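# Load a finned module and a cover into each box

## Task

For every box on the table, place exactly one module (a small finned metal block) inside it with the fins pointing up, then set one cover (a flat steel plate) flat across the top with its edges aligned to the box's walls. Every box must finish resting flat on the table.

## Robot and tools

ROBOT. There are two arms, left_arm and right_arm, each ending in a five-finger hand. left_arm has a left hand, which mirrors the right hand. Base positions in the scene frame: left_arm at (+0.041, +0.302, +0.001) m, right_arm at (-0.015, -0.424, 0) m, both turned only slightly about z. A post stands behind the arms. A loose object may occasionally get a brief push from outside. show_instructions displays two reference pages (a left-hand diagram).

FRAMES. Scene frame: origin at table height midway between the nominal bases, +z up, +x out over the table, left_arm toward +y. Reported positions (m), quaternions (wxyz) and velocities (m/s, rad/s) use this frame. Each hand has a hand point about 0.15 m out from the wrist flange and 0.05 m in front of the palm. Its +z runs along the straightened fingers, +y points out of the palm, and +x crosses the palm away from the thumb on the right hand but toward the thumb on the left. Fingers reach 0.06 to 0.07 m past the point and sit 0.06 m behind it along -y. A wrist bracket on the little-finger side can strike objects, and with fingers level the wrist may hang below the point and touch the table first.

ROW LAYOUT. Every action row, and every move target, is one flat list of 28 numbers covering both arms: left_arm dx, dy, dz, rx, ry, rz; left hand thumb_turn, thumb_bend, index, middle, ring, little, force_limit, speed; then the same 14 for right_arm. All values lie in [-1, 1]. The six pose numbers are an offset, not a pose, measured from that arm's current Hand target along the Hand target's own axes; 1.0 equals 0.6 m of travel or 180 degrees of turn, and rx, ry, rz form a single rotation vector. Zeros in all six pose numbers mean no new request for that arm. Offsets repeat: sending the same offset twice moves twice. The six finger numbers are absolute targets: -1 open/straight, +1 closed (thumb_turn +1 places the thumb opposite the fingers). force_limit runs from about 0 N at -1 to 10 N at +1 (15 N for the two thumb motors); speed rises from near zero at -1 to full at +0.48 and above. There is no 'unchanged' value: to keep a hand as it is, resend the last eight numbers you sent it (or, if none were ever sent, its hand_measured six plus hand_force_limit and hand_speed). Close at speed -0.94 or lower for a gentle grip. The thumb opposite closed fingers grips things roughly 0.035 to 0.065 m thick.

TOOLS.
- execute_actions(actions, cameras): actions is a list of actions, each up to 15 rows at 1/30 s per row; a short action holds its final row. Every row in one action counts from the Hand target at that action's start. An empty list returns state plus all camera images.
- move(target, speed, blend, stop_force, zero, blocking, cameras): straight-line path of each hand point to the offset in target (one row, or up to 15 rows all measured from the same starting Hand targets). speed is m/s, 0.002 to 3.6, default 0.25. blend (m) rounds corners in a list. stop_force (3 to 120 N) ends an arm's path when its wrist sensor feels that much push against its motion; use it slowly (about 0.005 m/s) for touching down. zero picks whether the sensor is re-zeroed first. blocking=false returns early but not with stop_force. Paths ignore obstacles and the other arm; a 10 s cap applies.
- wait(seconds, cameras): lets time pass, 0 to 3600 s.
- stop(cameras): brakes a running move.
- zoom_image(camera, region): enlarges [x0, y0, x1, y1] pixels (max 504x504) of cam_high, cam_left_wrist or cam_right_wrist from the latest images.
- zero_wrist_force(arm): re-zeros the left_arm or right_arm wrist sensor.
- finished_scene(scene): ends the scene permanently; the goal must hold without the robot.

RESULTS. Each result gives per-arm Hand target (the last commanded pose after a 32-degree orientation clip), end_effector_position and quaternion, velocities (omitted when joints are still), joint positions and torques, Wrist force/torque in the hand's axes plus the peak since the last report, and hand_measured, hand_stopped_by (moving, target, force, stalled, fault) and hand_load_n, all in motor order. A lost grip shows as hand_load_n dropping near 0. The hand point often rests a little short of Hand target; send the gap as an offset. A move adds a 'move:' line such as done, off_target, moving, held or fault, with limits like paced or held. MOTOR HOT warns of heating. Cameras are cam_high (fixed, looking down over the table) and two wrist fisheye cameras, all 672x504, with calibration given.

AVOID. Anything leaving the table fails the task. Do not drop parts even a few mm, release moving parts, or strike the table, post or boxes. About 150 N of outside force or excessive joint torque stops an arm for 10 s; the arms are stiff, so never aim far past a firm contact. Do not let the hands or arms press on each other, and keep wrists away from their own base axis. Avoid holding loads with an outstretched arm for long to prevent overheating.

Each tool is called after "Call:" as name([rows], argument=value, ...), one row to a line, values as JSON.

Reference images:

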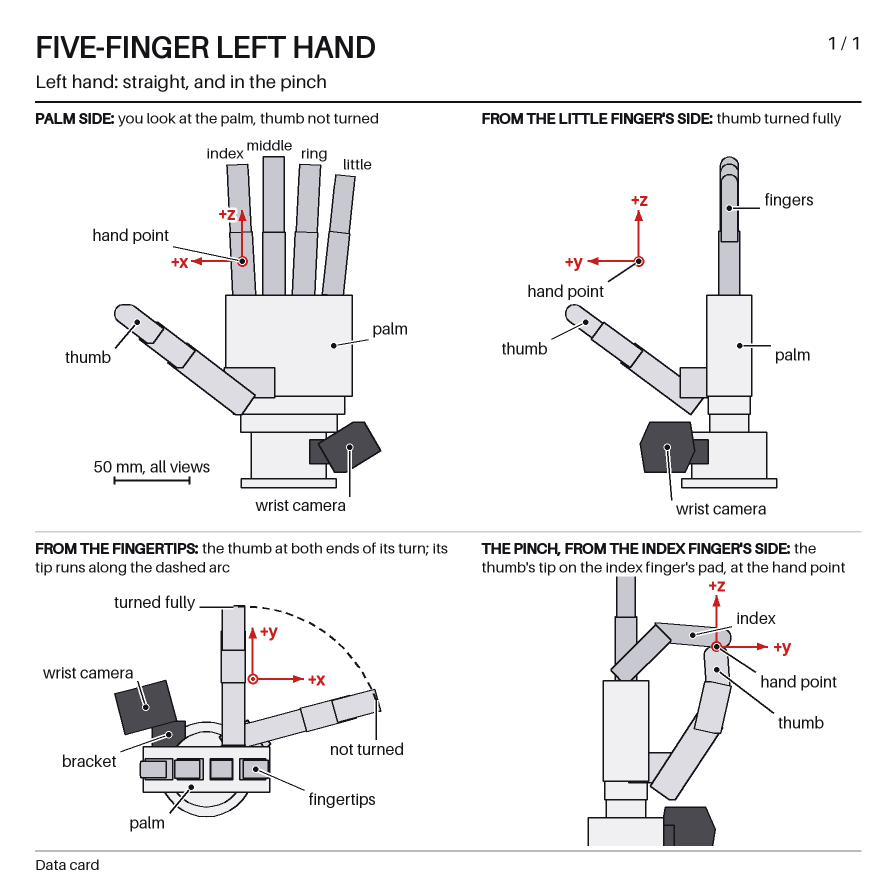

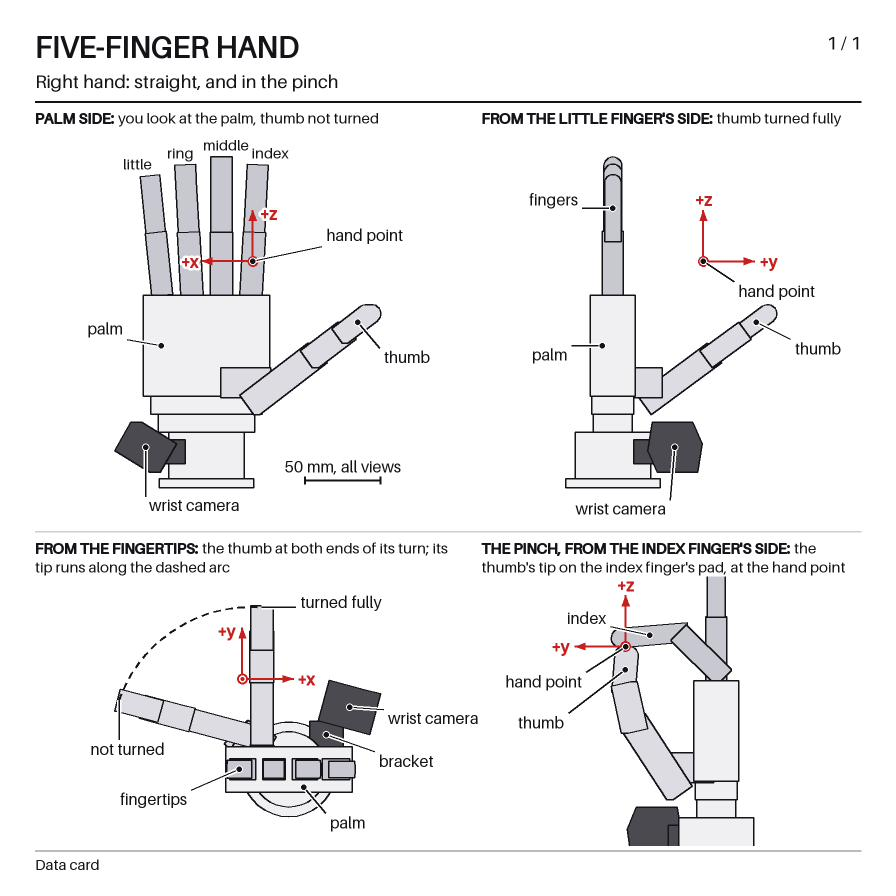

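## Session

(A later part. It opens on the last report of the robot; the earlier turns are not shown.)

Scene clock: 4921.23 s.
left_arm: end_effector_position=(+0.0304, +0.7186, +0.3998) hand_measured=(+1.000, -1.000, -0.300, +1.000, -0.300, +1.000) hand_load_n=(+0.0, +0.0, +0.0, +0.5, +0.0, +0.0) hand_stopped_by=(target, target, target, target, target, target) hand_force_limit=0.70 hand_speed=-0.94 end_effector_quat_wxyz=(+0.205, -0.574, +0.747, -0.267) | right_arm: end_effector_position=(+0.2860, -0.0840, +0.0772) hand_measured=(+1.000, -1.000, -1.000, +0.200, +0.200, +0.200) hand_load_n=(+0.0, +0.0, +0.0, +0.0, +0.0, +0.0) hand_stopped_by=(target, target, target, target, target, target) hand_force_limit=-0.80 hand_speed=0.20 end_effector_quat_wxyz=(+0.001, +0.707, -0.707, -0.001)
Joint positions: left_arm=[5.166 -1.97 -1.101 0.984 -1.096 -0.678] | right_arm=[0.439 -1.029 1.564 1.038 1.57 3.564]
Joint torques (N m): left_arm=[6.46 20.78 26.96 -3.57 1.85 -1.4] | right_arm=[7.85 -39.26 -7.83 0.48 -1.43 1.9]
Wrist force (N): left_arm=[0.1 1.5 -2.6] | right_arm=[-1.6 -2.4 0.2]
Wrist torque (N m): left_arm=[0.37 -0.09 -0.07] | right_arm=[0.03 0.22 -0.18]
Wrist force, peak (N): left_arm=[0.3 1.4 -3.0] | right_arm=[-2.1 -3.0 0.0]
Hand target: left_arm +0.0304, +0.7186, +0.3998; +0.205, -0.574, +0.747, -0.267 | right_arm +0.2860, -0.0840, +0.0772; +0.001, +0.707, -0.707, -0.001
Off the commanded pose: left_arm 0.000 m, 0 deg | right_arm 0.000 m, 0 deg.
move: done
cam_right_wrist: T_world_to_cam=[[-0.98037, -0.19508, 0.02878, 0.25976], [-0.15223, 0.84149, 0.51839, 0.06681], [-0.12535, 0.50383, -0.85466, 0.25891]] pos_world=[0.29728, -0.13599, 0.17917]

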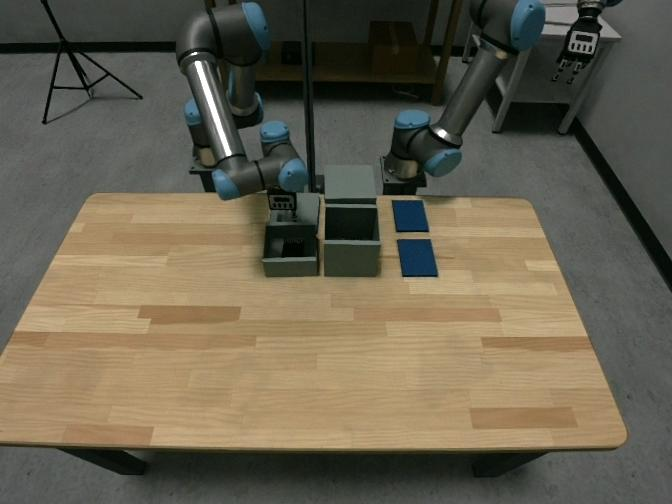

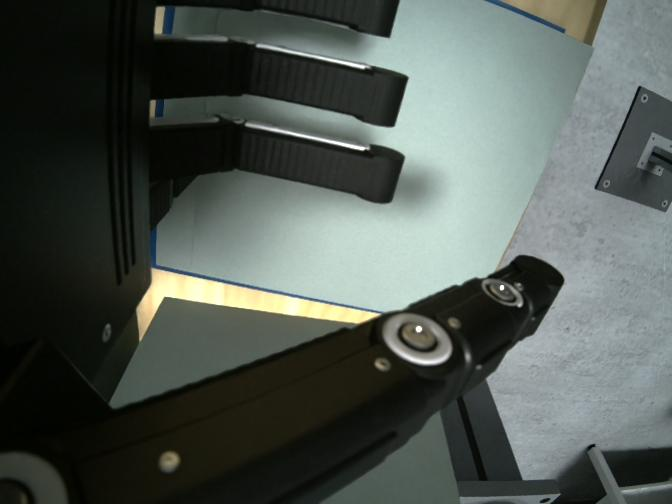

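Call:
move(target=[0,0,0,0,0,0,1,-1,-0.3,1,-0.3,1,0.7,-0.94,0,0.0533,0,0,0,0,1,-1,-1,0.2,0.2,0.2,-0.8,0.2], speed=0.01, stop_force=8, zero=false, cameras=["cam_high","cam_right_wrist"])

Call:
zoom_image(camera="cam_high", region=[255, 160, 345, 290])

Scene clock: 4932.00 s.
left_arm: end_effector_position=(+0.0304, +0.7186, +0.3998) hand_measured=(+1.000, -1.000, -0.300, +1.000, -0.300, +1.000) hand_load_n=(+0.0, +0.0, +0.0, +0.0, +0.0, +0.0) hand_stopped_by=(target, target, target, target, target, target) hand_force_limit=0.70 hand_speed=-0.94 end_effector_quat_wxyz=(+0.205, -0.574, +0.747, -0.267) | right_arm: end_effector_position=(+0.2540, -0.0840, +0.0773) hand_measured=(+1.000, -1.000, -1.000, +0.200, +0.200, +0.200) hand_load_n=(+0.0, +0.0, +0.0, +0.0, +0.5, +0.0) hand_stopped_by=(target, target, target, target, target, target) hand_force_limit=-0.80 hand_speed=0.20 end_effector_quat_wxyz=(+0.001, +0.707, -0.707, -0.001)
Joint positions: left_arm=[5.166 -1.97 -1.101 0.984 -1.096 -0.678] | right_arm=[0.47 -1.079 1.646 1.006 1.57 3.594]
Joint torques (N m): left_arm=[6.12 20.93 26.94 -3.55 1.67 -1.31] | right_arm=[8.29 -36.48 -8.17 0.46 -1.5 2.15]
Wrist force (N): left_arm=[0.2 1.5 -2.6] | right_arm=[-1.7 -2.2 0.8]
Wrist torque (N m): left_arm=[0.36 -0.10 -0.07] | right_arm=[0.01 0.23 -0.17]
Wrist force, peak (N): left_arm=[0.3 1.7 -2.9] | right_arm=[-2.1 -2.6 0.3]
Hand target: left_arm +0.0304, +0.7186, +0.3998; +0.205, -0.574, +0.747, -0.267 | right_arm +0.2540, -0.0840, +0.0773; +0.001, +0.707, -0.707, -0.001
Off the commanded pose: left_arm 0.000 m, 0 deg | right_arm 0.000 m, 0 deg.
move: done
cam_right_wrist: T_world_to_cam=[[-0.98037, -0.19508, 0.02878, 0.22838], [-0.15223, 0.84149, 0.51839, 0.06189], [-0.12535, 0.50383, -0.85466, 0.25499]] pos_world=[0.26528, -0.13599, 0.17927]

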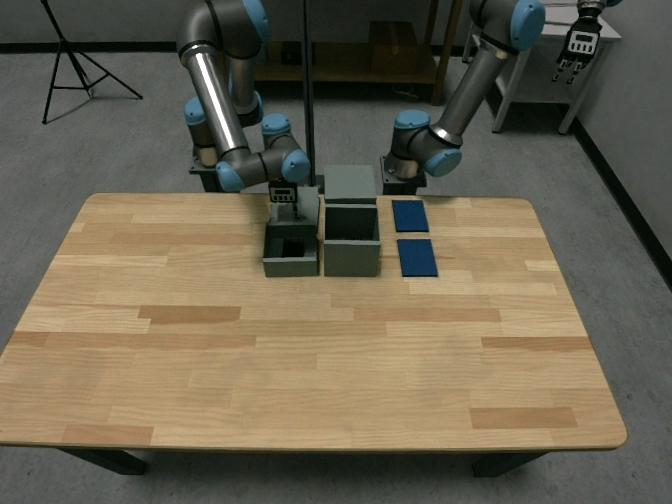

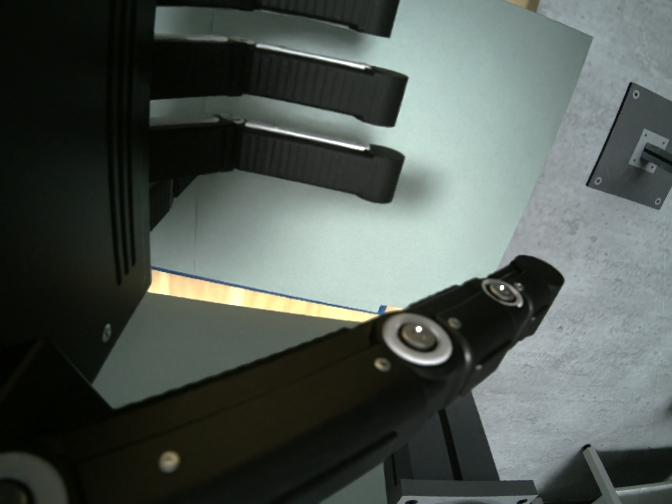

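Scaled by 3.877 from the camera's image (finer frame: 960x720).

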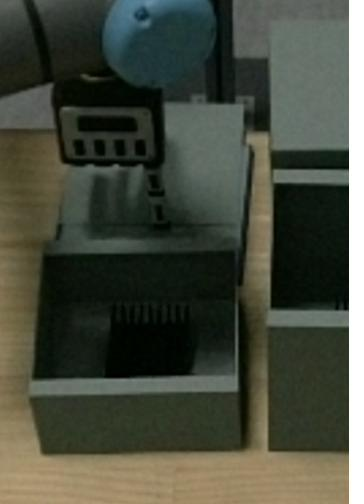

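Call:
move(target=[0,0,0,0,0,0,1,-1,-0.3,1,-0.3,1,0.7,-0.94,0,0.0242,0,0,0,0,1,-1,-1,0.2,0.2,0.2,-0.8,0.2], speed=0.008, stop_force=8, zero=false, cameras=["cam_high","cam_right_wrist"])

Call:
move([
  [0,0,0,0,0,0,1,-1,-0.3,1,-0.3,1,0.7,-0.94,0,-0.02,0,0,0,0,1,-1,-1,0.2,0.2,0.2,-0.8,0.2],
  [0,0,0,0,0,0,1,-1,-0.3,1,-0.3,1,0.7,-0.94,0,-0.02,-0.255,0,0,0,1,-1,-1,0.2,0.2,0.2,-0.8,0.2],
  [0,0,0,0,0,0,1,-1,-0.3,1,-0.3,1,0.7,-0.94,0.022,0.08,-0.255,0,0,-0.5,1,-1,0.12,0.14,0.12,-1,-0.8,0],
  [0,0,0,0,0,0,1,-1,-0.3,1,-0.3,1,0.7,-0.94,0.045,0.2,-0.255,0,0,-1,1,-1,0.12,0.14,0.12,-1,-0.8,0],
], speed=[0.01,0.15,0.35,0.35], blend=[0.001,0.01,0.03,0], cameras=["cam_high","cam_right_wrist"])

Scene clock: 4979.20 s.
left_arm: end_effector_position=(+0.0304, +0.7186, +0.3998) hand_measured=(+1.000, -1.000, -0.300, +1.000, -0.300, +1.000) hand_load_n=(+0.0, -0.5, +0.0, +0.0, +0.0, +0.0) hand_stopped_by=(target, target, target, target, target, target) hand_force_limit=0.70 hand_speed=-0.94 end_effector_quat_wxyz=(+0.205, -0.574, +0.747, -0.267) | right_arm: end_effector_position=(+0.2395, -0.0840, +0.0773) hand_measured=(+1.000, -1.000, -1.000, +0.200, +0.200, +0.200) hand_load_n=(+0.0, +0.0, +0.5, +0.0, +0.0, +0.0) hand_stopped_by=(target, target, target, target, target, target) hand_force_limit=-0.80 hand_speed=0.20 end_effector_quat_wxyz=(+0.001, +0.707, -0.707, -0.001)
Joint positions: left_arm=[5.166 -1.97 -1.101 0.984 -1.096 -0.678] | right_arm=[0.485 -1.101 1.68 0.993 1.57 3.609]
Joint torques (N m): left_arm=[6.22 20.9 27 -3.59 1.46 -1.19] | right_arm=[9.47 -32.13 -4.1 0.22 -1.55 1.96]
Wrist force (N): left_arm=[0.1 1.5 -2.5] | right_arm=[-2.3 -5.9 -9.6]
Wrist torque (N m): left_arm=[0.37 -0.08 -0.07] | right_arm=[0.60 0.37 -0.23]
Wrist force, peak (N): left_arm=[0.3 1.7 -2.9] | right_arm=[-2.3 -6.3 -11.4]
Hand target: left_arm +0.0304, +0.7186, +0.3998; +0.205, -0.574, +0.747, -0.267 | right_arm +0.2395, -0.0840, +0.0773; +0.001, +0.707, -0.707, -0.001
Off the commanded pose: left_arm 0.000 m, 0 deg | right_arm 0.000 m, 0 deg.
move: done
cam_right_wrist: T_world_to_cam=[[-0.98037, -0.19508, 0.02878, 0.21416], [-0.15223, 0.84149, 0.51839, 0.05968], [-0.12535, 0.50383, -0.85466, 0.25317]] pos_world=[0.25078, -0.13599, 0.17927]

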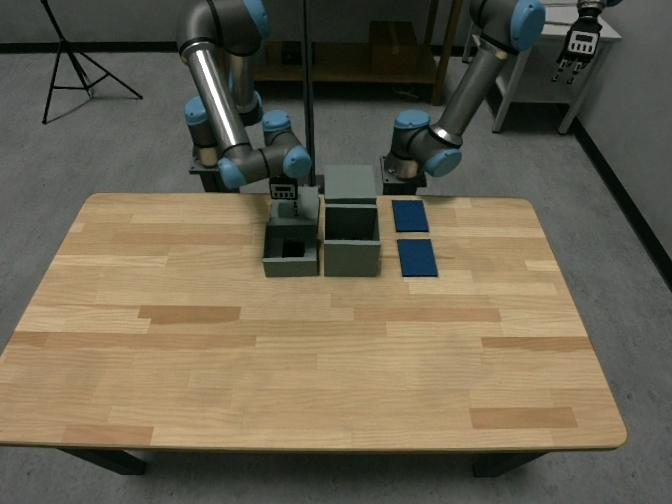

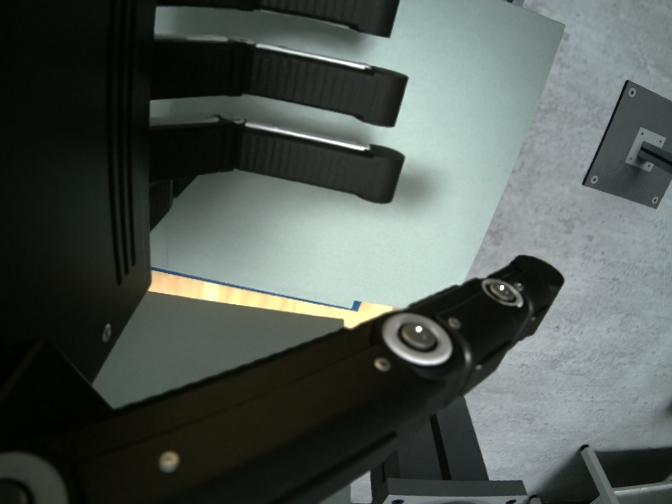

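Scene clock: 4987.93 s.
left_arm: end_effector_position=(+0.0304, +0.7186, +0.3998) hand_measured=(+1.000, -1.000, -0.300, +1.000, -0.300, +1.000) hand_load_n=(+0.0, +0.0, +0.0, +0.0, +0.0, +0.0) hand_stopped_by=(target, target, target, target, target, target) hand_force_limit=0.70 hand_speed=-0.94 end_effector_quat_wxyz=(+0.205, -0.574, +0.747, -0.267) | right_arm: end_effector_position=(+0.1198, -0.1110, +0.2305) hand_measured=(+1.000, -1.000, +0.120, +0.140, +0.120, -1.000) hand_load_n=(+0.0, +0.0, +0.0, +0.0, +0.0, +0.0) hand_stopped_by=(target, target, target, target, target, target) hand_force_limit=-0.80 hand_speed=0.00 end_effector_quat_wxyz=(-0.001, +0.707, +0.707, -0.001)
Joint positions: left_arm=[5.166 -1.97 -1.101 0.984 -1.096 -0.678] | right_arm=[0.983 -1.46 1.73 1.302 1.569 0.965]
Joint torques (N m): left_arm=[5.88 21.3 26.58 -3.44 1.38 -1.09] | right_arm=[-8.32 -25.73 -10.72 0.24 -1.28 -2.2]
Wrist force (N): left_arm=[0.1 1.4 -2.7] | right_arm=[-1.4 -0.9 2.3]
Wrist torque (N m): left_arm=[0.36 -0.10 -0.07] | right_arm=[-0.17 0.19 -0.04]
Wrist force, peak (N): left_arm=[0.3 1.6 -3.0] | right_arm=[-2.5 -6.1 -9.7]
Hand target: left_arm +0.0304, +0.7186, +0.3998; +0.205, -0.574, +0.747, -0.267 | right_arm +0.1198, -0.1111, +0.2305; -0.001, +0.707, +0.707, -0.001
Off the commanded pose: left_arm 0.000 m, 0 deg | right_arm 0.000 m, 0 deg.
move: done; blend cut to 0 m at target 3
cam_right_wrist: T_world_to_cam=[[0.98047, 0.19501, 0.02534, -0.10358], [0.15403, -0.84169, 0.51753, -0.23871], [0.12225, -0.50352, -0.85529, 0.24132]] pos_world=[0.10883, -0.05921, 0.33257]

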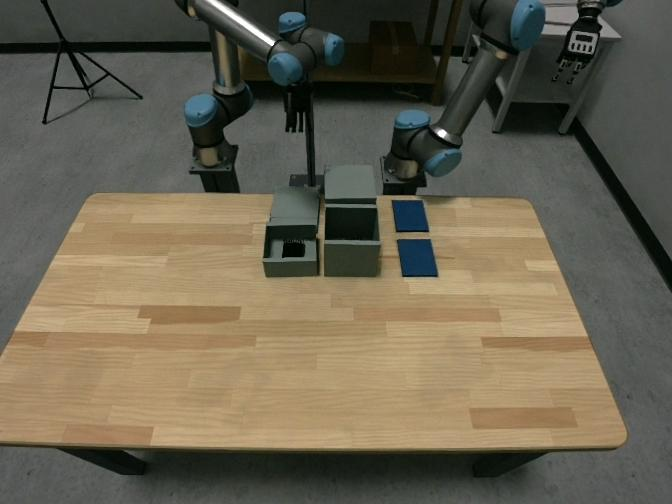

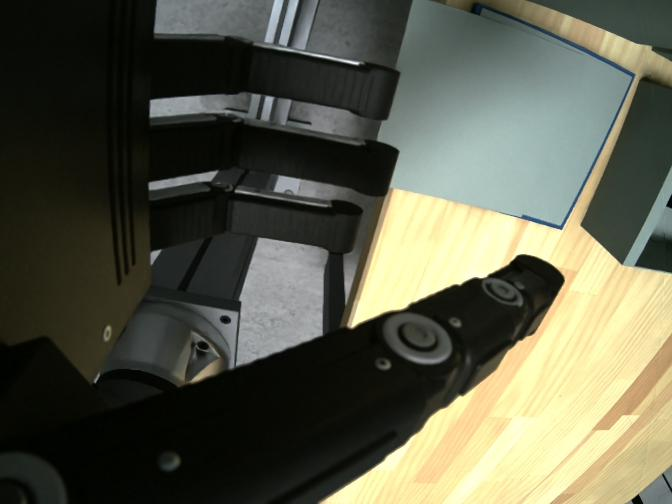

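Call:
zoom_image(camera="cam_right_wrist", region=[330, 0, 660, 250])

Call:
zoom_image(camera="cam_high", region=[255, 175, 345, 245])

Scaled by 1.527 from the camera's image (finer frame: 960x720).

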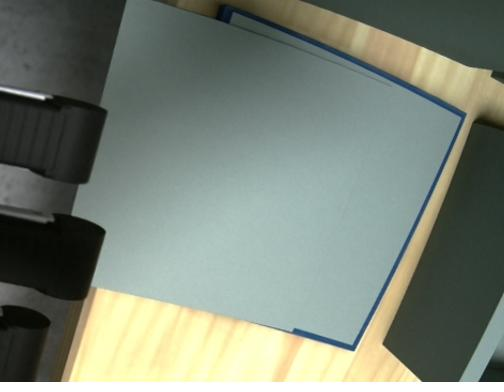

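Scaled by 5.600 from the camera's image (finer frame: 960x720).

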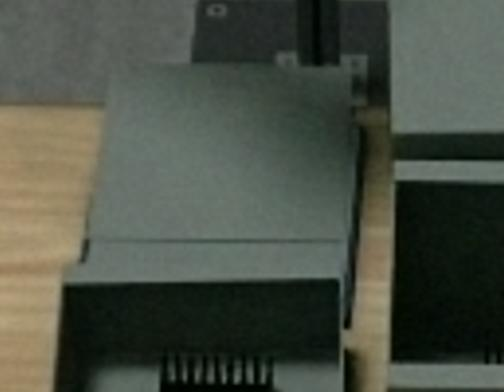

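Call:
move([
  [0,0,0,0,0,0,1,-1,-0.3,1,-0.3,1,0.7,-0.94,0.02,0.12,0,0,0,0.5,1,-1,-1,0.2,0.2,0.2,-0.8,0.2],
  [0,0,0,0,0,0,1,-1,-0.3,1,-0.3,1,0.7,-0.94,0.0452,0.2403,0,0,0,1,1,-1,-1,0.2,0.2,0.2,-0.8,0.2],
  [0,0,0,0,0,0,1,-1,-0.3,1,-0.3,1,0.7,-0.94,0.0452,0.2403,0.2342,0,0,1,1,-1,-1,0.2,0.2,0.2,-0.8,0.2],
], speed=[0.35,0.35,0.15], blend=[0.03,0,0], cameras=["cam_right_wrist"])

Scene clock: 5039.43 s.
left_arm: end_effector_position=(+0.0304, +0.7186, +0.3998) hand_measured=(+1.000, -1.000, -0.300, +1.000, -0.300, +1.000) hand_load_n=(+0.0, +0.0, +0.0, +0.0, +0.0, +0.0) hand_stopped_by=(target, target, target, target, target, target) hand_force_limit=0.70 hand_speed=-0.94 end_effector_quat_wxyz=(+0.205, -0.574, +0.747, -0.267) | right_arm: end_effector_position=(+0.2637, -0.0839, +0.0898) hand_measured=(+1.000, -1.000, -1.000, +0.200, +0.200, +0.200) hand_load_n=(+0.0, +0.0, +0.0, +0.0, +0.0, +0.0) hand_stopped_by=(target, target, target, target, target, target) hand_force_limit=-0.80 hand_speed=0.20 end_effector_quat_wxyz=(+0.001, +0.707, -0.707, -0.001)
Joint positions: left_arm=[5.166 -1.97 -1.101 0.984 -1.096 -0.678] | right_arm=[0.46 -1.08 1.608 1.044 1.57 3.585]
Joint torques (N m): left_arm=[5.96 20.93 26.24 -3.29 1.14 -1.07] | right_arm=[7.09 -26.61 -9 0.41 -1.56 2.09]
Wrist force (N): left_arm=[0.3 1.4 -2.7] | right_arm=[-1.3 -0.6 2.3]
Wrist torque (N m): left_arm=[0.37 -0.11 -0.06] | right_arm=[-0.12 0.17 -0.14]
Wrist force, peak (N): left_arm=[0.3 1.6 -3.0] | right_arm=[-1.8 -0.6 2.9]
Hand target: left_arm +0.0304, +0.7186, +0.3998; +0.205, -0.574, +0.747, -0.267 | right_arm +0.2637, -0.0839, +0.0897; +0.001, +0.707, -0.707, -0.001
Off the commanded pose: left_arm 0.000 m, 0 deg | right_arm 0.000 m, 0 deg.
move: done
cam_right_wrist: T_world_to_cam=[[-0.98037, -0.19508, 0.02878, 0.23757], [-0.15223, 0.84149, 0.51839, 0.05671], [-0.12535, 0.50383, -0.85466, 0.26678]] pos_world=[0.27498, -0.13579, 0.19177]

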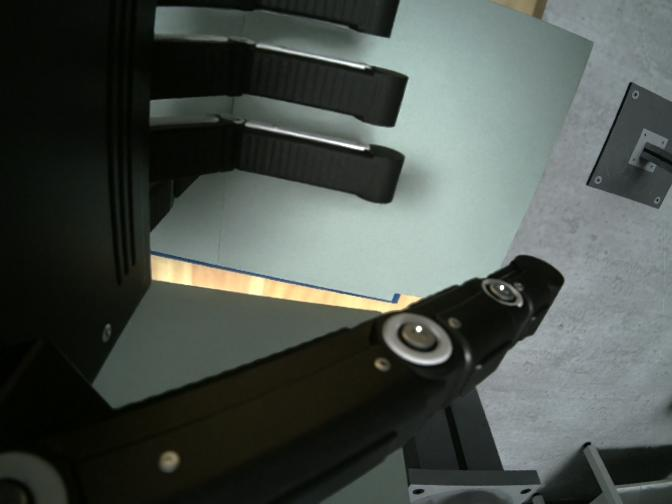

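Call:
move(target=[0,0,0,0,0,0,1,-1,-0.3,1,-0.3,1,0.7,-0.94,0,0,0.0213,0,0,0,1,-1,-1,0.2,0.2,0.2,-0.8,0.2], speed=0.008, stop_force=3)

Call:
move(target=[0,0,0,0,0,0,1,-1,-0.3,1,-0.3,1,0.7,-0.94,0,0.02,0,0,0,0,1,-1,-1,0.2,0.2,0.2,-0.8,0.2], speed=0.008, stop_force=8, zero=false, cameras=["cam_right_wrist"])

Scene clock: 5059.50 s.
left_arm: end_effector_position=(+0.0304, +0.7186, +0.3998) hand_measured=(+1.000, -1.000, -0.300, +1.000, -0.300, +1.000) hand_load_n=(+0.0, +0.0, +0.0, +0.0, +0.0, +0.0) hand_stopped_by=(target, target, target, target, target, target) hand_force_limit=0.70 hand_speed=-0.94 end_effector_quat_wxyz=(+0.205, -0.574, +0.747, -0.267) | right_arm: end_effector_position=(+0.2637, -0.0839, +0.0769) hand_measured=(+1.000, -1.000, -1.000, +0.200, +0.200, +0.200) hand_load_n=(-0.5, +0.0, +0.0, +0.0, +0.0, +0.0) hand_stopped_by=(target, target, target, target, target, target) hand_force_limit=-0.80 hand_speed=0.20 end_effector_quat_wxyz=(+0.001, +0.707, -0.707, -0.001)
Joint positions: left_arm=[5.166 -1.97 -1.101 0.984 -1.096 -0.678] | right_arm=[0.46 -1.064 1.622 1.015 1.57 3.585]
Joint torques (N m): left_arm=[5.49 20.99 26.41 -3.36 0.96 -0.97] | right_arm=[7.54 -26.68 -7.93 0.33 -0.87 2.06]
Wrist force (N): left_arm=[0.1 1.4 -2.8] | right_arm=[-1.3 -0.4 2.0]
Wrist torque (N m): left_arm=[0.37 -0.10 -0.07] | right_arm=[-0.06 0.18 -0.14]
Wrist force, peak (N): left_arm=[0.3 1.7 -2.9] | right_arm=[-1.8 -0.7 2.5]
Hand target: left_arm +0.0304, +0.7186, +0.3998; +0.205, -0.574, +0.747, -0.267 | right_arm +0.2637, -0.0839, +0.0769; +0.001, +0.707, -0.707, -0.001
Off the commanded pose: left_arm 0.000 m, 0 deg | right_arm 0.000 m, 0 deg.
move: done

Scene clock: 5061.80 s.
left_arm: end_effector_position=(+0.0304, +0.7186, +0.3998) hand_measured=(+1.000, -1.000, -0.300, +1.000, -0.300, +1.000) hand_load_n=(+0.0, +0.0, +0.0, +0.0, +0.0, +0.0) hand_stopped_by=(target, target, target, target, target, target) hand_force_limit=0.70 hand_speed=-0.94 end_effector_quat_wxyz=(+0.205, -0.574, +0.747, -0.267) | right_arm: end_effector_position=(+0.2517, -0.0839, +0.0770) hand_measured=(+1.000, -1.000, -1.000, +0.200, +0.200, +0.200) hand_load_n=(+0.0, +0.0, +0.5, +0.0, +0.0, +0.5) hand_stopped_by=(target, target, target, target, target, target) hand_force_limit=-0.80 hand_speed=0.20 end_effector_quat_wxyz=(+0.001, +0.707, -0.707, -0.001)
Joint positions: left_arm=[5.166 -1.97 -1.101 0.984 -1.096 -0.678] | right_arm=[0.472 -1.082 1.651 1.004 1.57 3.597]
Joint torques (N m): left_arm=[4.78 20.42 26.17 -3.41 0.79 -0.95] | right_arm=[7.85 -35.94 -7.36 0.41 -1.26 2.19]
Wrist force (N): left_arm=[0.2 1.6 -2.7] | right_arm=[-1.9 -2.6 0.2]
Wrist torque (N m): left_arm=[0.39 -0.11 -0.07] | right_arm=[0.00 0.26 -0.19]
Wrist force, peak (N): left_arm=[0.2 1.4 -3.1] | right_arm=[-1.7 -2.9 0.4]
Hand target: left_arm +0.0304, +0.7186, +0.3998; +0.205, -0.574, +0.747, -0.267 | right_arm +0.2517, -0.0839, +0.0770; +0.001, +0.707, -0.707, -0.001
Off the commanded pose: left_arm 0.000 m, 0 deg | right_arm 0.000 m, 0 deg.
move: done
cam_right_wrist: T_world_to_cam=[[-0.98037, -0.19508, 0.02878, 0.22617], [-0.15223, 0.84149, 0.51839, 0.06152], [-0.12535, 0.50383, -0.85466, 0.25434]] pos_world=[0.26298, -0.13579, 0.17897]

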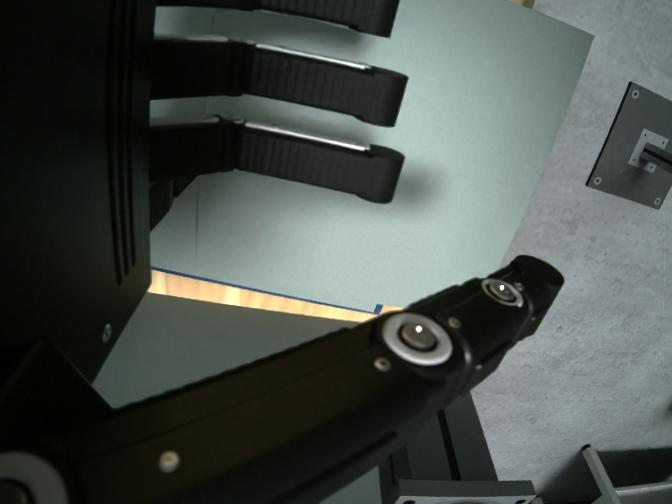

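Call:
move(target=[0,0,0,0,0,0,1,-1,-0.3,1,-0.3,1,0.7,-0.94,0,0.01,0.0004,0,0,0,1,-1,-1,0.2,0.2,0.2,-0.8,0.2], speed=0.006, stop_force=5, zero=false)

Call:
move(target=[0,0,0,0,0,0,1,-1,-0.3,1,-0.3,1,0.7,-0.94,0,0.01,0,0,0,0,1,-1,-1,0.2,0.2,0.2,-0.8,0.2], speed=0.006, stop_force=5, zero=false, cameras=["cam_high","cam_right_wrist"])

Scene clock: 5072.93 s.
left_arm: end_effector_position=(+0.0304, +0.7186, +0.3998) hand_measured=(+1.000, -1.000, -0.300, +1.000, -0.300, +1.000) hand_load_n=(+0.0, +0.0, +0.0, +0.0, +0.0, +0.0) hand_stopped_by=(target, target, target, target, target, target) hand_force_limit=0.70 hand_speed=-0.94 end_effector_quat_wxyz=(+0.205, -0.574, +0.747, -0.267) | right_arm: end_effector_position=(+0.2457, -0.0839, +0.0767) hand_measured=(+1.000, -1.000, -1.000, +0.200, +0.200, +0.200) hand_load_n=(+0.0, +0.0, +0.0, +0.0, +0.0, +0.0) hand_stopped_by=(target, target, target, target, target, target) hand_force_limit=-0.80 hand_speed=0.20 end_effector_quat_wxyz=(+0.001, +0.707, -0.707, -0.001)
Joint positions: left_arm=[5.166 -1.97 -1.101 0.984 -1.096 -0.678] | right_arm=[0.478 -1.091 1.666 0.998 1.57 3.603]
Joint torques (N m): left_arm=[4.86 21.01 26.54 -3.31 0.66 -0.93] | right_arm=[8.3 -34.91 -6.77 0.4 -1.38 2.06]
Wrist force (N): left_arm=[0.2 1.6 -2.7] | right_arm=[-2.2 -3.5 -1.8]
Wrist torque (N m): left_arm=[0.40 -0.11 -0.07] | right_arm=[0.10 0.30 -0.21]
Wrist force, peak (N): left_arm=[0.3 1.7 -2.8] | right_arm=[-2.0 -4.4 -1.9]
Hand target: left_arm +0.0304, +0.7186, +0.3998; +0.205, -0.574, +0.747, -0.267 | right_arm +0.2457, -0.0839, +0.0767; +0.001, +0.707, -0.707, -0.001
Off the commanded pose: left_arm 0.000 m, 0 deg | right_arm 0.000 m, 0 deg.
move: done

Scene clock: 5074.70 s.
left_arm: end_effector_position=(+0.0304, +0.7186, +0.3998) hand_measured=(+1.000, -1.000, -0.300, +1.000, -0.300, +1.000) hand_load_n=(+0.0, +0.0, +0.0, +0.0, +0.0, +0.0) hand_stopped_by=(target, target, target, target, target, target) hand_force_limit=0.70 hand_speed=-0.94 end_effector_quat_wxyz=(+0.205, -0.574, +0.747, -0.267) | right_arm: end_effector_position=(+0.2397, -0.0839, +0.0767) hand_measured=(+1.000, -1.000, -1.000, +0.200, +0.200, +0.200) hand_load_n=(+0.0, +0.0, +0.0, +0.0, +0.0, +0.0) hand_stopped_by=(target, target, target, target, target, target) hand_force_limit=-0.80 hand_speed=0.20 end_effector_quat_wxyz=(+0.001, +0.707, -0.707, -0.001)
Joint positions: left_arm=[5.166 -1.97 -1.101 0.984 -1.096 -0.678] | right_arm=[0.485 -1.1 1.68 0.992 1.57 3.609]
Joint torques (N m): left_arm=[4.54 21.32 26.21 -3.2 0.77 -0.93] | right_arm=[8.4 -34.92 -5.82 0.51 -1.48 2.13]
Wrist force (N): left_arm=[0.2 1.3 -2.5] | right_arm=[-1.9 -3.1 -1.6]
Wrist torque (N m): left_arm=[0.34 -0.11 -0.06] | right_arm=[0.11 0.25 -0.20]
Wrist force, peak (N): left_arm=[0.3 1.7 -2.8] | right_arm=[-2.1 -4.3 -1.8]
Hand target: left_arm +0.0304, +0.7186, +0.3998; +0.205, -0.574, +0.747, -0.267 | right_arm +0.2397, -0.0839, +0.0767; +0.001, +0.707, -0.707, -0.001
Off the commanded pose: left_arm 0.000 m, 0 deg | right_arm 0.000 m, 0 deg.
move: done
cam_right_wrist: T_world_to_cam=[[-0.98037, -0.19508, 0.02878, 0.21442], [-0.15223, 0.84149, 0.51839, 0.05985], [-0.12535, 0.50383, -0.85466, 0.25258]] pos_world=[0.25098, -0.13579, 0.17867]

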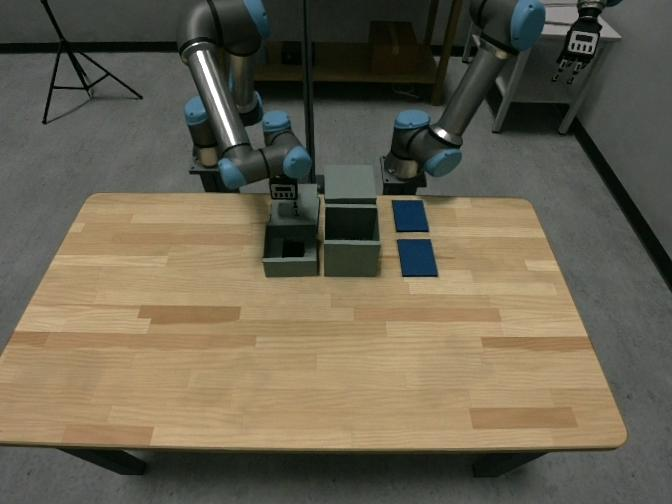

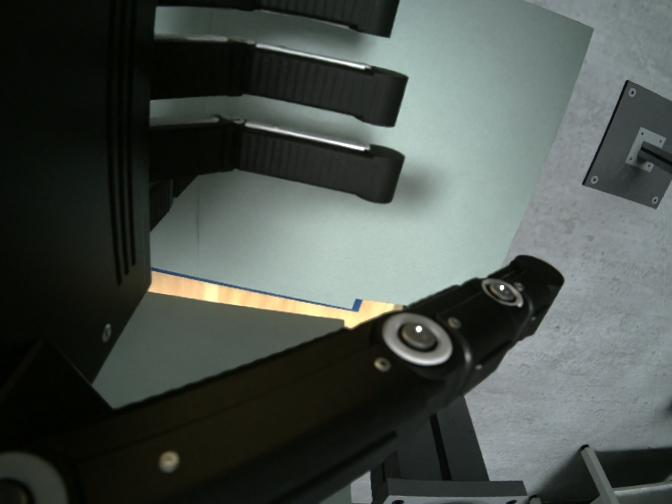

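Call:
move([
  [0,0,0,0,0,0,1,-1,-0.3,1,-0.3,1,0.7,-0.94,0,-0.01,0,0,0,0,1,-1,-1,0.2,0.2,0.2,-0.8,0.2],
  [0,0,0,0,0,0,1,-1,-0.3,1,-0.3,1,0.7,-0.94,0,-0.01,-0.255,0,0,0,1,-1,-1,0.2,0.2,0.2,-0.8,0.2],
  [0,0,0,0,0,0,1,-1,-0.3,1,-0.3,1,0.7,-0.94,0.022,0.08,-0.255,0,0,-0.5,1,-1,0.12,0.14,0.12,-1,-0.8,0],
  [0,0,0,0,0,0,1,-1,-0.3,1,-0.3,1,0.7,-0.94,0.0468,0.2078,-0.255,0,0,-1,1,-1,0.12,0.14,0.12,-1,-0.8,0],
], speed=[0.01,0.15,0.35,0.35], blend=[0.001,0.01,0.03,0], cameras=["cam_high","cam_right_wrist"])

Call:
zoom_image(camera="cam_high", region=[255, 175, 345, 245])

Call:
zoom_image(camera="cam_right_wrist", region=[330, 0, 660, 250])

Scene clock: 5108.57 s.
left_arm: end_effector_position=(+0.0304, +0.7186, +0.3998) hand_measured=(+1.000, -1.000, -0.300, +1.000, -0.300, +1.000) hand_load_n=(+0.0, +0.0, +0.0, +0.0, +0.0, +0.5) hand_stopped_by=(target, target, target, target, target, target) hand_force_limit=0.70 hand_speed=-0.94 end_effector_quat_wxyz=(+0.205, -0.574, +0.747, -0.267) | right_arm: end_effector_position=(+0.1153, -0.1120, +0.2300) hand_measured=(+1.000, -1.000, +0.120, +0.140, +0.120, -1.000) hand_load_n=(+0.0, +0.0, +0.0, +0.0, +0.0, +0.0) hand_stopped_by=(target, target, target, target, target, target) hand_force_limit=-0.80 hand_speed=0.00 end_effector_quat_wxyz=(-0.001, +0.707, +0.707, -0.001)
Joint positions: left_arm=[5.166 -1.97 -1.101 0.984 -1.096 -0.678] | right_arm=[0.992 -1.465 1.736 1.3 1.569 0.975]
Joint torques (N m): left_arm=[4.26 21.03 26.06 -3.28 0.33 -0.66] | right_arm=[-7.93 -26.25 -10.63 0.28 -1.31 -2.55]
Wrist force (N): left_arm=[0.2 1.4 -2.6] | right_arm=[-1.6 -0.3 2.1]
Wrist torque (N m): left_arm=[0.36 -0.10 -0.07] | right_arm=[-0.05 0.22 -0.03]
Wrist force, peak (N): left_arm=[0.1 1.6 -3.0] | right_arm=[-2.2 -3.1 -1.9]
Hand target: left_arm +0.0304, +0.7186, +0.3998; +0.205, -0.574, +0.747, -0.267 | right_arm +0.1153, -0.1120, +0.2300; -0.001, +0.707, +0.707, -0.001
Off the commanded pose: left_arm 0.000 m, 0 deg | right_arm 0.000 m, 0 deg.
move: done; blend cut to 0 m at target 3
cam_right_wrist: T_world_to_cam=[[0.98047, 0.19501, 0.02534, -0.09898], [0.15403, -0.84169, 0.51753, -0.23846], [0.12225, -0.50352, -0.85529, 0.24091]] pos_world=[0.10433, -0.06011, 0.33197]

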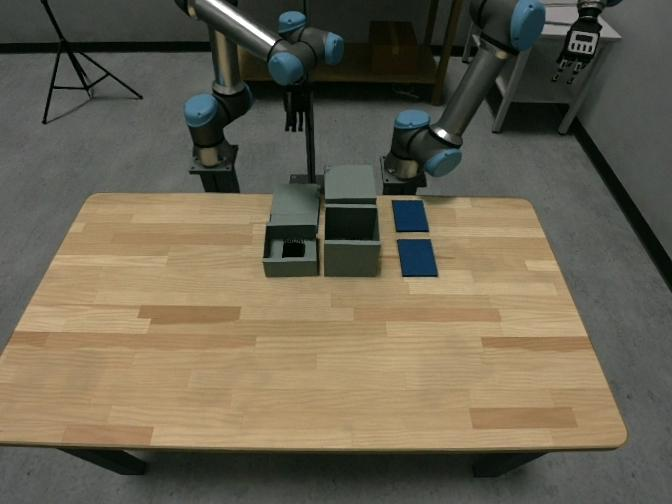

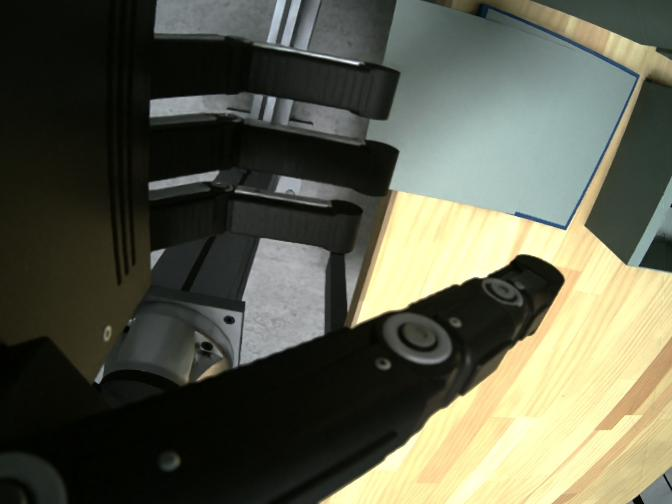

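Scaled by 5.600 from the camera's image (finer frame: 960x720).

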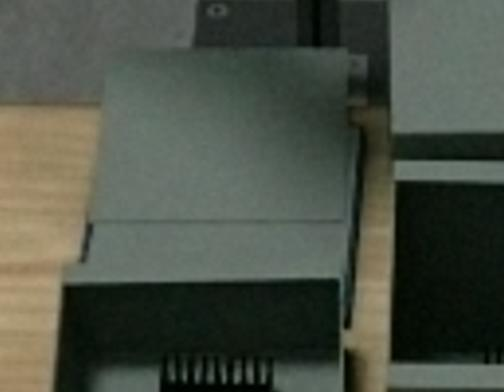

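Scaled by 1.527 from the camera's image (finer frame: 960x720).

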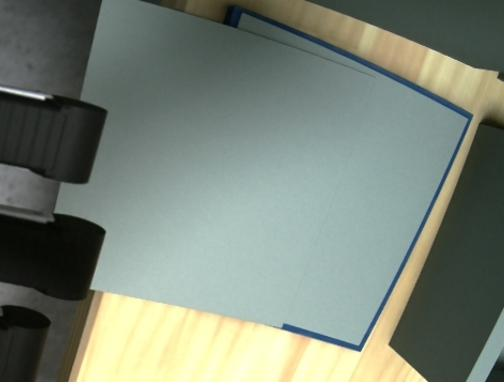

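Call:
move([
  [0,0,0,0,0,0,1,-1,-0.3,1,-0.3,1,0.7,-0.94,0,0,0.31667,0,0,0,1,-1,0.12,0.14,0.12,-1,-0.8,-0.5],
  [0,0,0,0,0,0,1,-1,-0.3,1,-0.3,1,0.7,-0.94,0,0,0.35583,0,0,0,1,-1,0.12,0.14,0.12,-1,-0.8,-0.5],
], speed=[0.18, 0.05], blend=[0.01, 0], cameras=["cam_high","cam_right_wrist"])

Scene clock: 5164.20 s.
left_arm: end_effector_position=(+0.0304, +0.7186, +0.3998) hand_measured=(+1.000, -1.000, -0.300, +1.000, -0.300, +1.000) hand_load_n=(+0.0, +0.0, +0.0, +0.0, +0.0, +0.0) hand_stopped_by=(target, target, target, target, target, target) hand_force_limit=0.70 hand_speed=-0.94 end_effector_quat_wxyz=(+0.205, -0.574, +0.747, -0.267) | right_arm: end_effector_position=(+0.1149, -0.1120, +0.0165) hand_measured=(+1.000, -1.000, +0.120, +0.140, +0.120, -1.000) hand_load_n=(+0.0, +0.0, +0.0, -0.5, +0.0, +0.0) hand_stopped_by=(target, target, target, target, target, target) hand_force_limit=-0.80 hand_speed=-0.50 end_effector_quat_wxyz=(-0.001, +0.707, +0.707, -0.001)
Joint positions: left_arm=[5.166 -1.97 -1.101 0.984 -1.096 -0.678] | right_arm=[0.993 -1.187 2.02 0.739 1.569 0.976]
Joint torques (N m): left_arm=[3.68 21.09 26.58 -3.17 0.21 -0.69] | right_arm=[8 -18.47 -4.47 0.06 1.5 1.58]
Wrist force (N): left_arm=[0.1 1.6 -2.6] | right_arm=[-1.6 -0.3 2.4]
Wrist torque (N m): left_arm=[0.39 -0.09 -0.08] | right_arm=[-0.04 0.21 -0.16]
Wrist force, peak (N): left_arm=[0.3 1.5 -3.0] | right_arm=[-1.5 -0.5 3.1]
Hand target: left_arm +0.0304, +0.7186, +0.3998; +0.205, -0.574, +0.747, -0.267 | right_arm +0.1149, -0.1120, +0.0165; -0.001, +0.707, +0.707, -0.001
Off the commanded pose: left_arm 0.000 m, 0 deg | right_arm 0.000 m, 0 deg.
move: done
cam_right_wrist: T_world_to_cam=[[0.98046, 0.19509, 0.02529, -0.09327], [0.15413, -0.84167, 0.51753, -0.12799], [0.12225, -0.50352, -0.85529, 0.05843]] pos_world=[0.10403, -0.06011, 0.11857]

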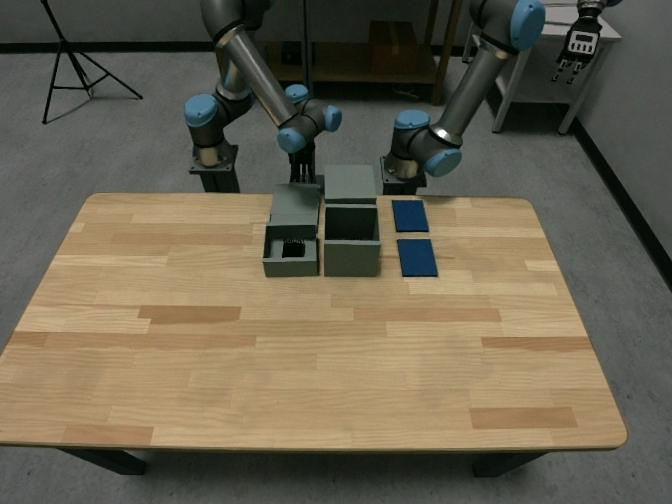

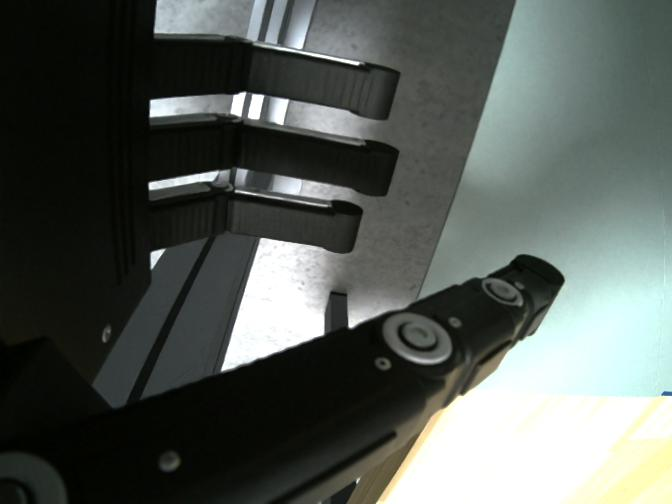

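Call:
move([
  [0,0,0,0,0,0,1,-1,-0.3,1,-0.3,1,0.7,-0.94,0,0.035,0,0,0,0,1,-1,0.12,0.14,0.12,-1,-0.8,-0.5],
  [0,0,0,0,0,0,1,-1,-0.3,1,-0.3,1,0.7,-0.94,0,0.09183,0,0,0,0,1,-1,0.12,0.14,0.12,-1,-0.8,-0.5],
], speed=[0.03, 0.015], blend=[0.003, 0], stop_force=4, cameras=["cam_high","cam_right_wrist"])

Scene clock: 5174.77 s.
left_arm: end_effector_position=(+0.0304, +0.7186, +0.3998) hand_measured=(+1.000, -1.000, -0.300, +1.000, -0.300, +1.000) hand_load_n=(+0.0, +0.0, +0.0, +0.0, +0.0, +0.0) hand_stopped_by=(target, target, target, target, target, target) hand_force_limit=0.70 hand_speed=-0.94 end_effector_quat_wxyz=(+0.205, -0.574, +0.747, -0.267) | right_arm: end_effector_position=(+0.1700, -0.1120, +0.0164) hand_measured=(+1.000, -1.000, +0.120, +0.140, +0.120, -1.000) hand_load_n=(+0.0, +0.0, +0.0, +0.5, +0.0, +0.0) hand_stopped_by=(target, target, target, target, target, target) hand_force_limit=-0.80 hand_speed=-0.50 end_effector_quat_wxyz=(-0.001, +0.707, +0.707, -0.001)
Joint positions: left_arm=[5.166 -1.97 -1.101 0.984 -1.096 -0.678] | right_arm=[0.862 -1.158 1.974 0.756 1.569 0.845]
Joint torques (N m): left_arm=[2.53 20.92 25.98 -3.14 0.17 -0.64] | right_arm=[-8.8 -19.5 -18.98 4.37 1.27 -2.23]
Wrist force (N): left_arm=[0.3 1.5 -2.7] | right_arm=[-1.4 -1.3 2.9]
Wrist torque (N m): left_arm=[0.38 -0.13 -0.06] | right_arm=[-0.14 0.18 -0.05]
Wrist force, peak (N): left_arm=[-0.1 1.8 -2.8] | right_arm=[-1.4 -1.3 3.4]
Hand target: left_arm +0.0304, +0.7186, +0.3998; +0.205, -0.574, +0.747, -0.267 | right_arm +0.1700, -0.1120, +0.0164; -0.001, +0.707, +0.707, -0.001
Off the commanded pose: left_arm 0.000 m, 0 deg | right_arm 0.000 m, 0 deg.
move: done
cam_right_wrist: T_world_to_cam=[[0.98046, 0.19509, 0.02529, -0.14728], [0.15413, -0.84167, 0.51753, -0.13637], [0.12225, -0.50352, -0.85529, 0.05152]] pos_world=[0.15913, -0.06011, 0.11837]

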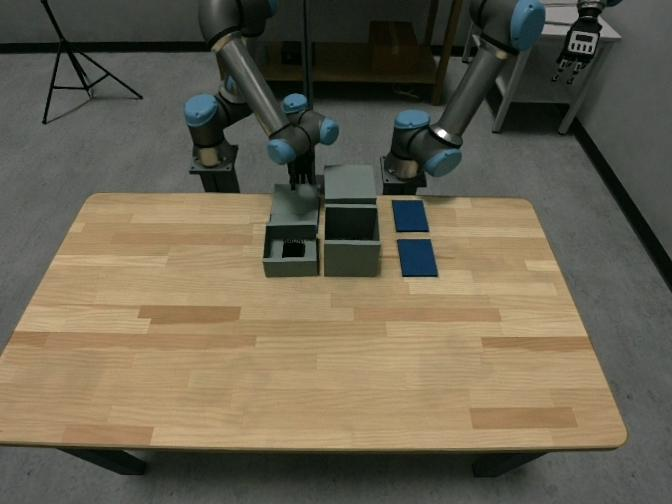

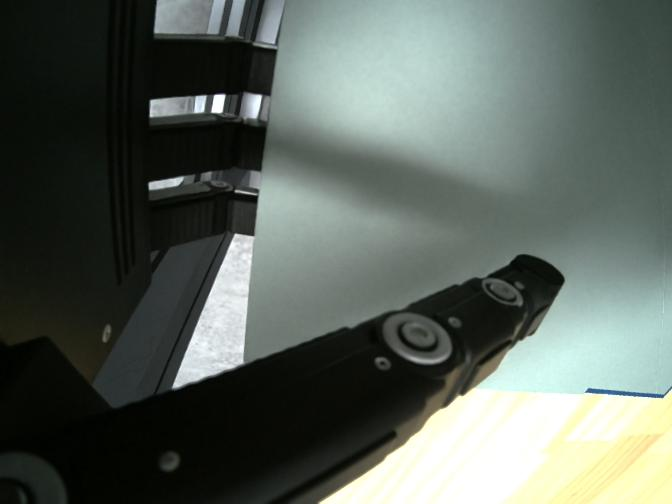

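Call:
move([
  [0,0,0,0,0,0,1,-1,-0.3,1,-0.3,1,0.7,-0.94,0,0,0,0,0,0,1,0,0.12,0.14,0.12,-1,-0.8,-0.5],
])

Call:
move([
  [0,0,0,0,0,0,1,-1,-0.3,1,-0.3,1,0.7,-0.94,0,0,0,0,0,0,1,0.3,0.12,0.14,0.12,-1,-0.8,-0.85],
])

Call:
move([
  [0,0,0,0,0,0,1,-1,-0.3,1,-0.3,1,0.7,-0.94,0,0,0,0,0,0,1,0.3,0.26,0.26,0.12,-1,-0.6,-0.94],
], cameras=["cam_right_wrist"])

Scene clock: 5188.87 s.
left_arm: end_effector_position=(+0.0304, +0.7186, +0.3998) hand_measured=(+1.000, -1.000, -0.300, +1.000, -0.300, +1.000) hand_load_n=(+0.0, +0.0, +0.0, +0.0, +0.0, +0.0) hand_stopped_by=(target, target, target, target, target, target) hand_force_limit=0.70 hand_speed=-0.94 end_effector_quat_wxyz=(+0.205, -0.574, +0.747, -0.267) | right_arm: end_effector_position=(+0.1700, -0.1120, +0.0164) hand_measured=(+1.000, +0.000, +0.120, +0.140, +0.120, -1.000) hand_load_n=(+0.0, +0.0, +0.0, +0.5, +0.0, +0.0) hand_stopped_by=(target, target, target, target, target, target) hand_force_limit=-0.80 hand_speed=-0.50 end_effector_quat_wxyz=(-0.001, +0.707, +0.707, -0.001)
Joint positions: left_arm=[5.166 -1.97 -1.101 0.984 -1.096 -0.678] | right_arm=[0.862 -1.158 1.974 0.756 1.569 0.845]
Joint torques (N m): left_arm=[3.44 21.36 25.65 -3.15 -0.08 -0.59] | right_arm=[-9.13 -20 -18.91 4.28 1.04 -2.14]
Wrist force (N): left_arm=[0.4 1.7 -2.7] | right_arm=[-1.4 -1.5 3.1]
Wrist torque (N m): left_arm=[0.41 -0.13 -0.06] | right_arm=[-0.18 0.17 -0.06]
Wrist force, peak (N): left_arm=[0.3 1.6 -2.9] | right_arm=[-1.6 -1.5 3.2]
Hand target: left_arm +0.0304, +0.7186, +0.3998; +0.205, -0.574, +0.747, -0.267 | right_arm +0.1700, -0.1120, +0.0164; -0.001, +0.707, +0.707, -0.001
Off the commanded pose: left_arm 0.000 m, 0 deg | right_arm 0.000 m, 0 deg.
move: done

Scene clock: 5190.53 s.
left_arm: end_effector_position=(+0.0304, +0.7186, +0.3998) hand_measured=(+1.000, -1.000, -0.300, +1.000, -0.300, +1.000) hand_load_n=(+0.0, +0.0, +0.0, +0.0, +0.0, +0.0) hand_stopped_by=(target, target, target, target, target, target) hand_force_limit=0.70 hand_speed=-0.94 end_effector_quat_wxyz=(+0.205, -0.574, +0.747, -0.267) | right_arm: end_effector_position=(+0.1700, -0.1120, +0.0164) hand_measured=(+1.000, +0.300, +0.120, +0.140, +0.120, -1.000) hand_load_n=(+0.0, +0.0, +0.0, +0.5, +0.0, +0.0) hand_stopped_by=(target, target, target, target, target, target) hand_force_limit=-0.80 hand_speed=-0.85 end_effector_quat_wxyz=(-0.001, +0.707, +0.707, -0.001)
Joint positions: left_arm=[5.166 -1.97 -1.101 0.984 -1.096 -0.678] | right_arm=[0.862 -1.158 1.974 0.756 1.569 0.845]
Joint torques (N m): left_arm=[3.07 20.7 25.72 -3.13 -0.19 -0.59] | right_arm=[-8.81 -20.5 -18.98 4.35 1.41 -2.38]
Wrist force (N): left_arm=[0.1 1.5 -2.6] | right_arm=[-1.4 -1.3 3.3]
Wrist torque (N m): left_arm=[0.38 -0.09 -0.07] | right_arm=[-0.17 0.16 -0.06]
Wrist force, peak (N): left_arm=[-0.1 1.7 -2.9] | right_arm=[-1.5 -1.3 3.5]
Hand target: left_arm +0.0304, +0.7186, +0.3998; +0.205, -0.574, +0.747, -0.267 | right_arm +0.1700, -0.1120, +0.0164; -0.001, +0.707, +0.707, -0.001
Off the commanded pose: left_arm 0.000 m, 0 deg | right_arm 0.000 m, 0 deg.
move: done

Scene clock: 5191.10 s.
left_arm: end_effector_position=(+0.0304, +0.7186, +0.3998) hand_measured=(+1.000, -1.000, -0.300, +1.000, -0.300, +1.000) hand_load_n=(+0.0, +0.0, +0.0, +0.0, +0.0, +0.0) hand_stopped_by=(target, target, target, target, target, target) hand_force_limit=0.70 hand_speed=-0.94 end_effector_quat_wxyz=(+0.205, -0.574, +0.747, -0.267) | right_arm: end_effector_position=(+0.1700, -0.1120, +0.0164) hand_measured=(+1.000, +0.300, +0.170, +0.162, +0.120, -1.000) hand_load_n=(+0.0, +0.0, +2.5, +0.5, +0.0, +0.0) hand_stopped_by=(target, target, force, force, target, target) hand_force_limit=-0.60 hand_speed=-0.94 end_effector_quat_wxyz=(-0.001, +0.707, +0.707, -0.001)
Joint positions: left_arm=[5.166 -1.97 -1.101 0.984 -1.096 -0.678] | right_arm=[0.862 -1.158 1.974 0.756 1.569 0.845]
Joint torques (N m): left_arm=[2.25 20.81 25.62 -3.14 -0.15 -0.54] | right_arm=[-8.35 -21.02 -18.78 4.41 1.29 -2.07]
Wrist force (N): left_arm=[0.4 1.3 -2.7] | right_arm=[-1.4 -0.8 4.2]
Wrist torque (N m): left_arm=[0.34 -0.14 -0.05] | right_arm=[-0.11 0.17 -0.02]
Wrist force, peak (N): left_arm=[0.3 1.5 -2.8] | right_arm=[-1.8 -0.9 4.1]
Hand target: left_arm +0.0304, +0.7186, +0.3998; +0.205, -0.574, +0.747, -0.267 | right_arm +0.1700, -0.1120, +0.0164; -0.001, +0.707, +0.707, -0.001
Off the commanded pose: left_arm 0.000 m, 0 deg | right_arm 0.000 m, 0 deg.
move: done
cam_right_wrist: T_world_to_cam=[[0.98046, 0.19509, 0.02529, -0.14728], [0.15413, -0.84167, 0.51753, -0.13637], [0.12225, -0.50352, -0.85529, 0.05152]] pos_world=[0.15913, -0.06011, 0.11837]

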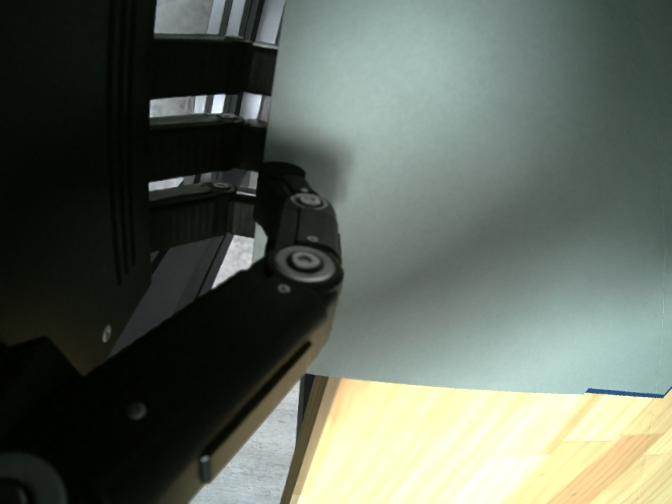

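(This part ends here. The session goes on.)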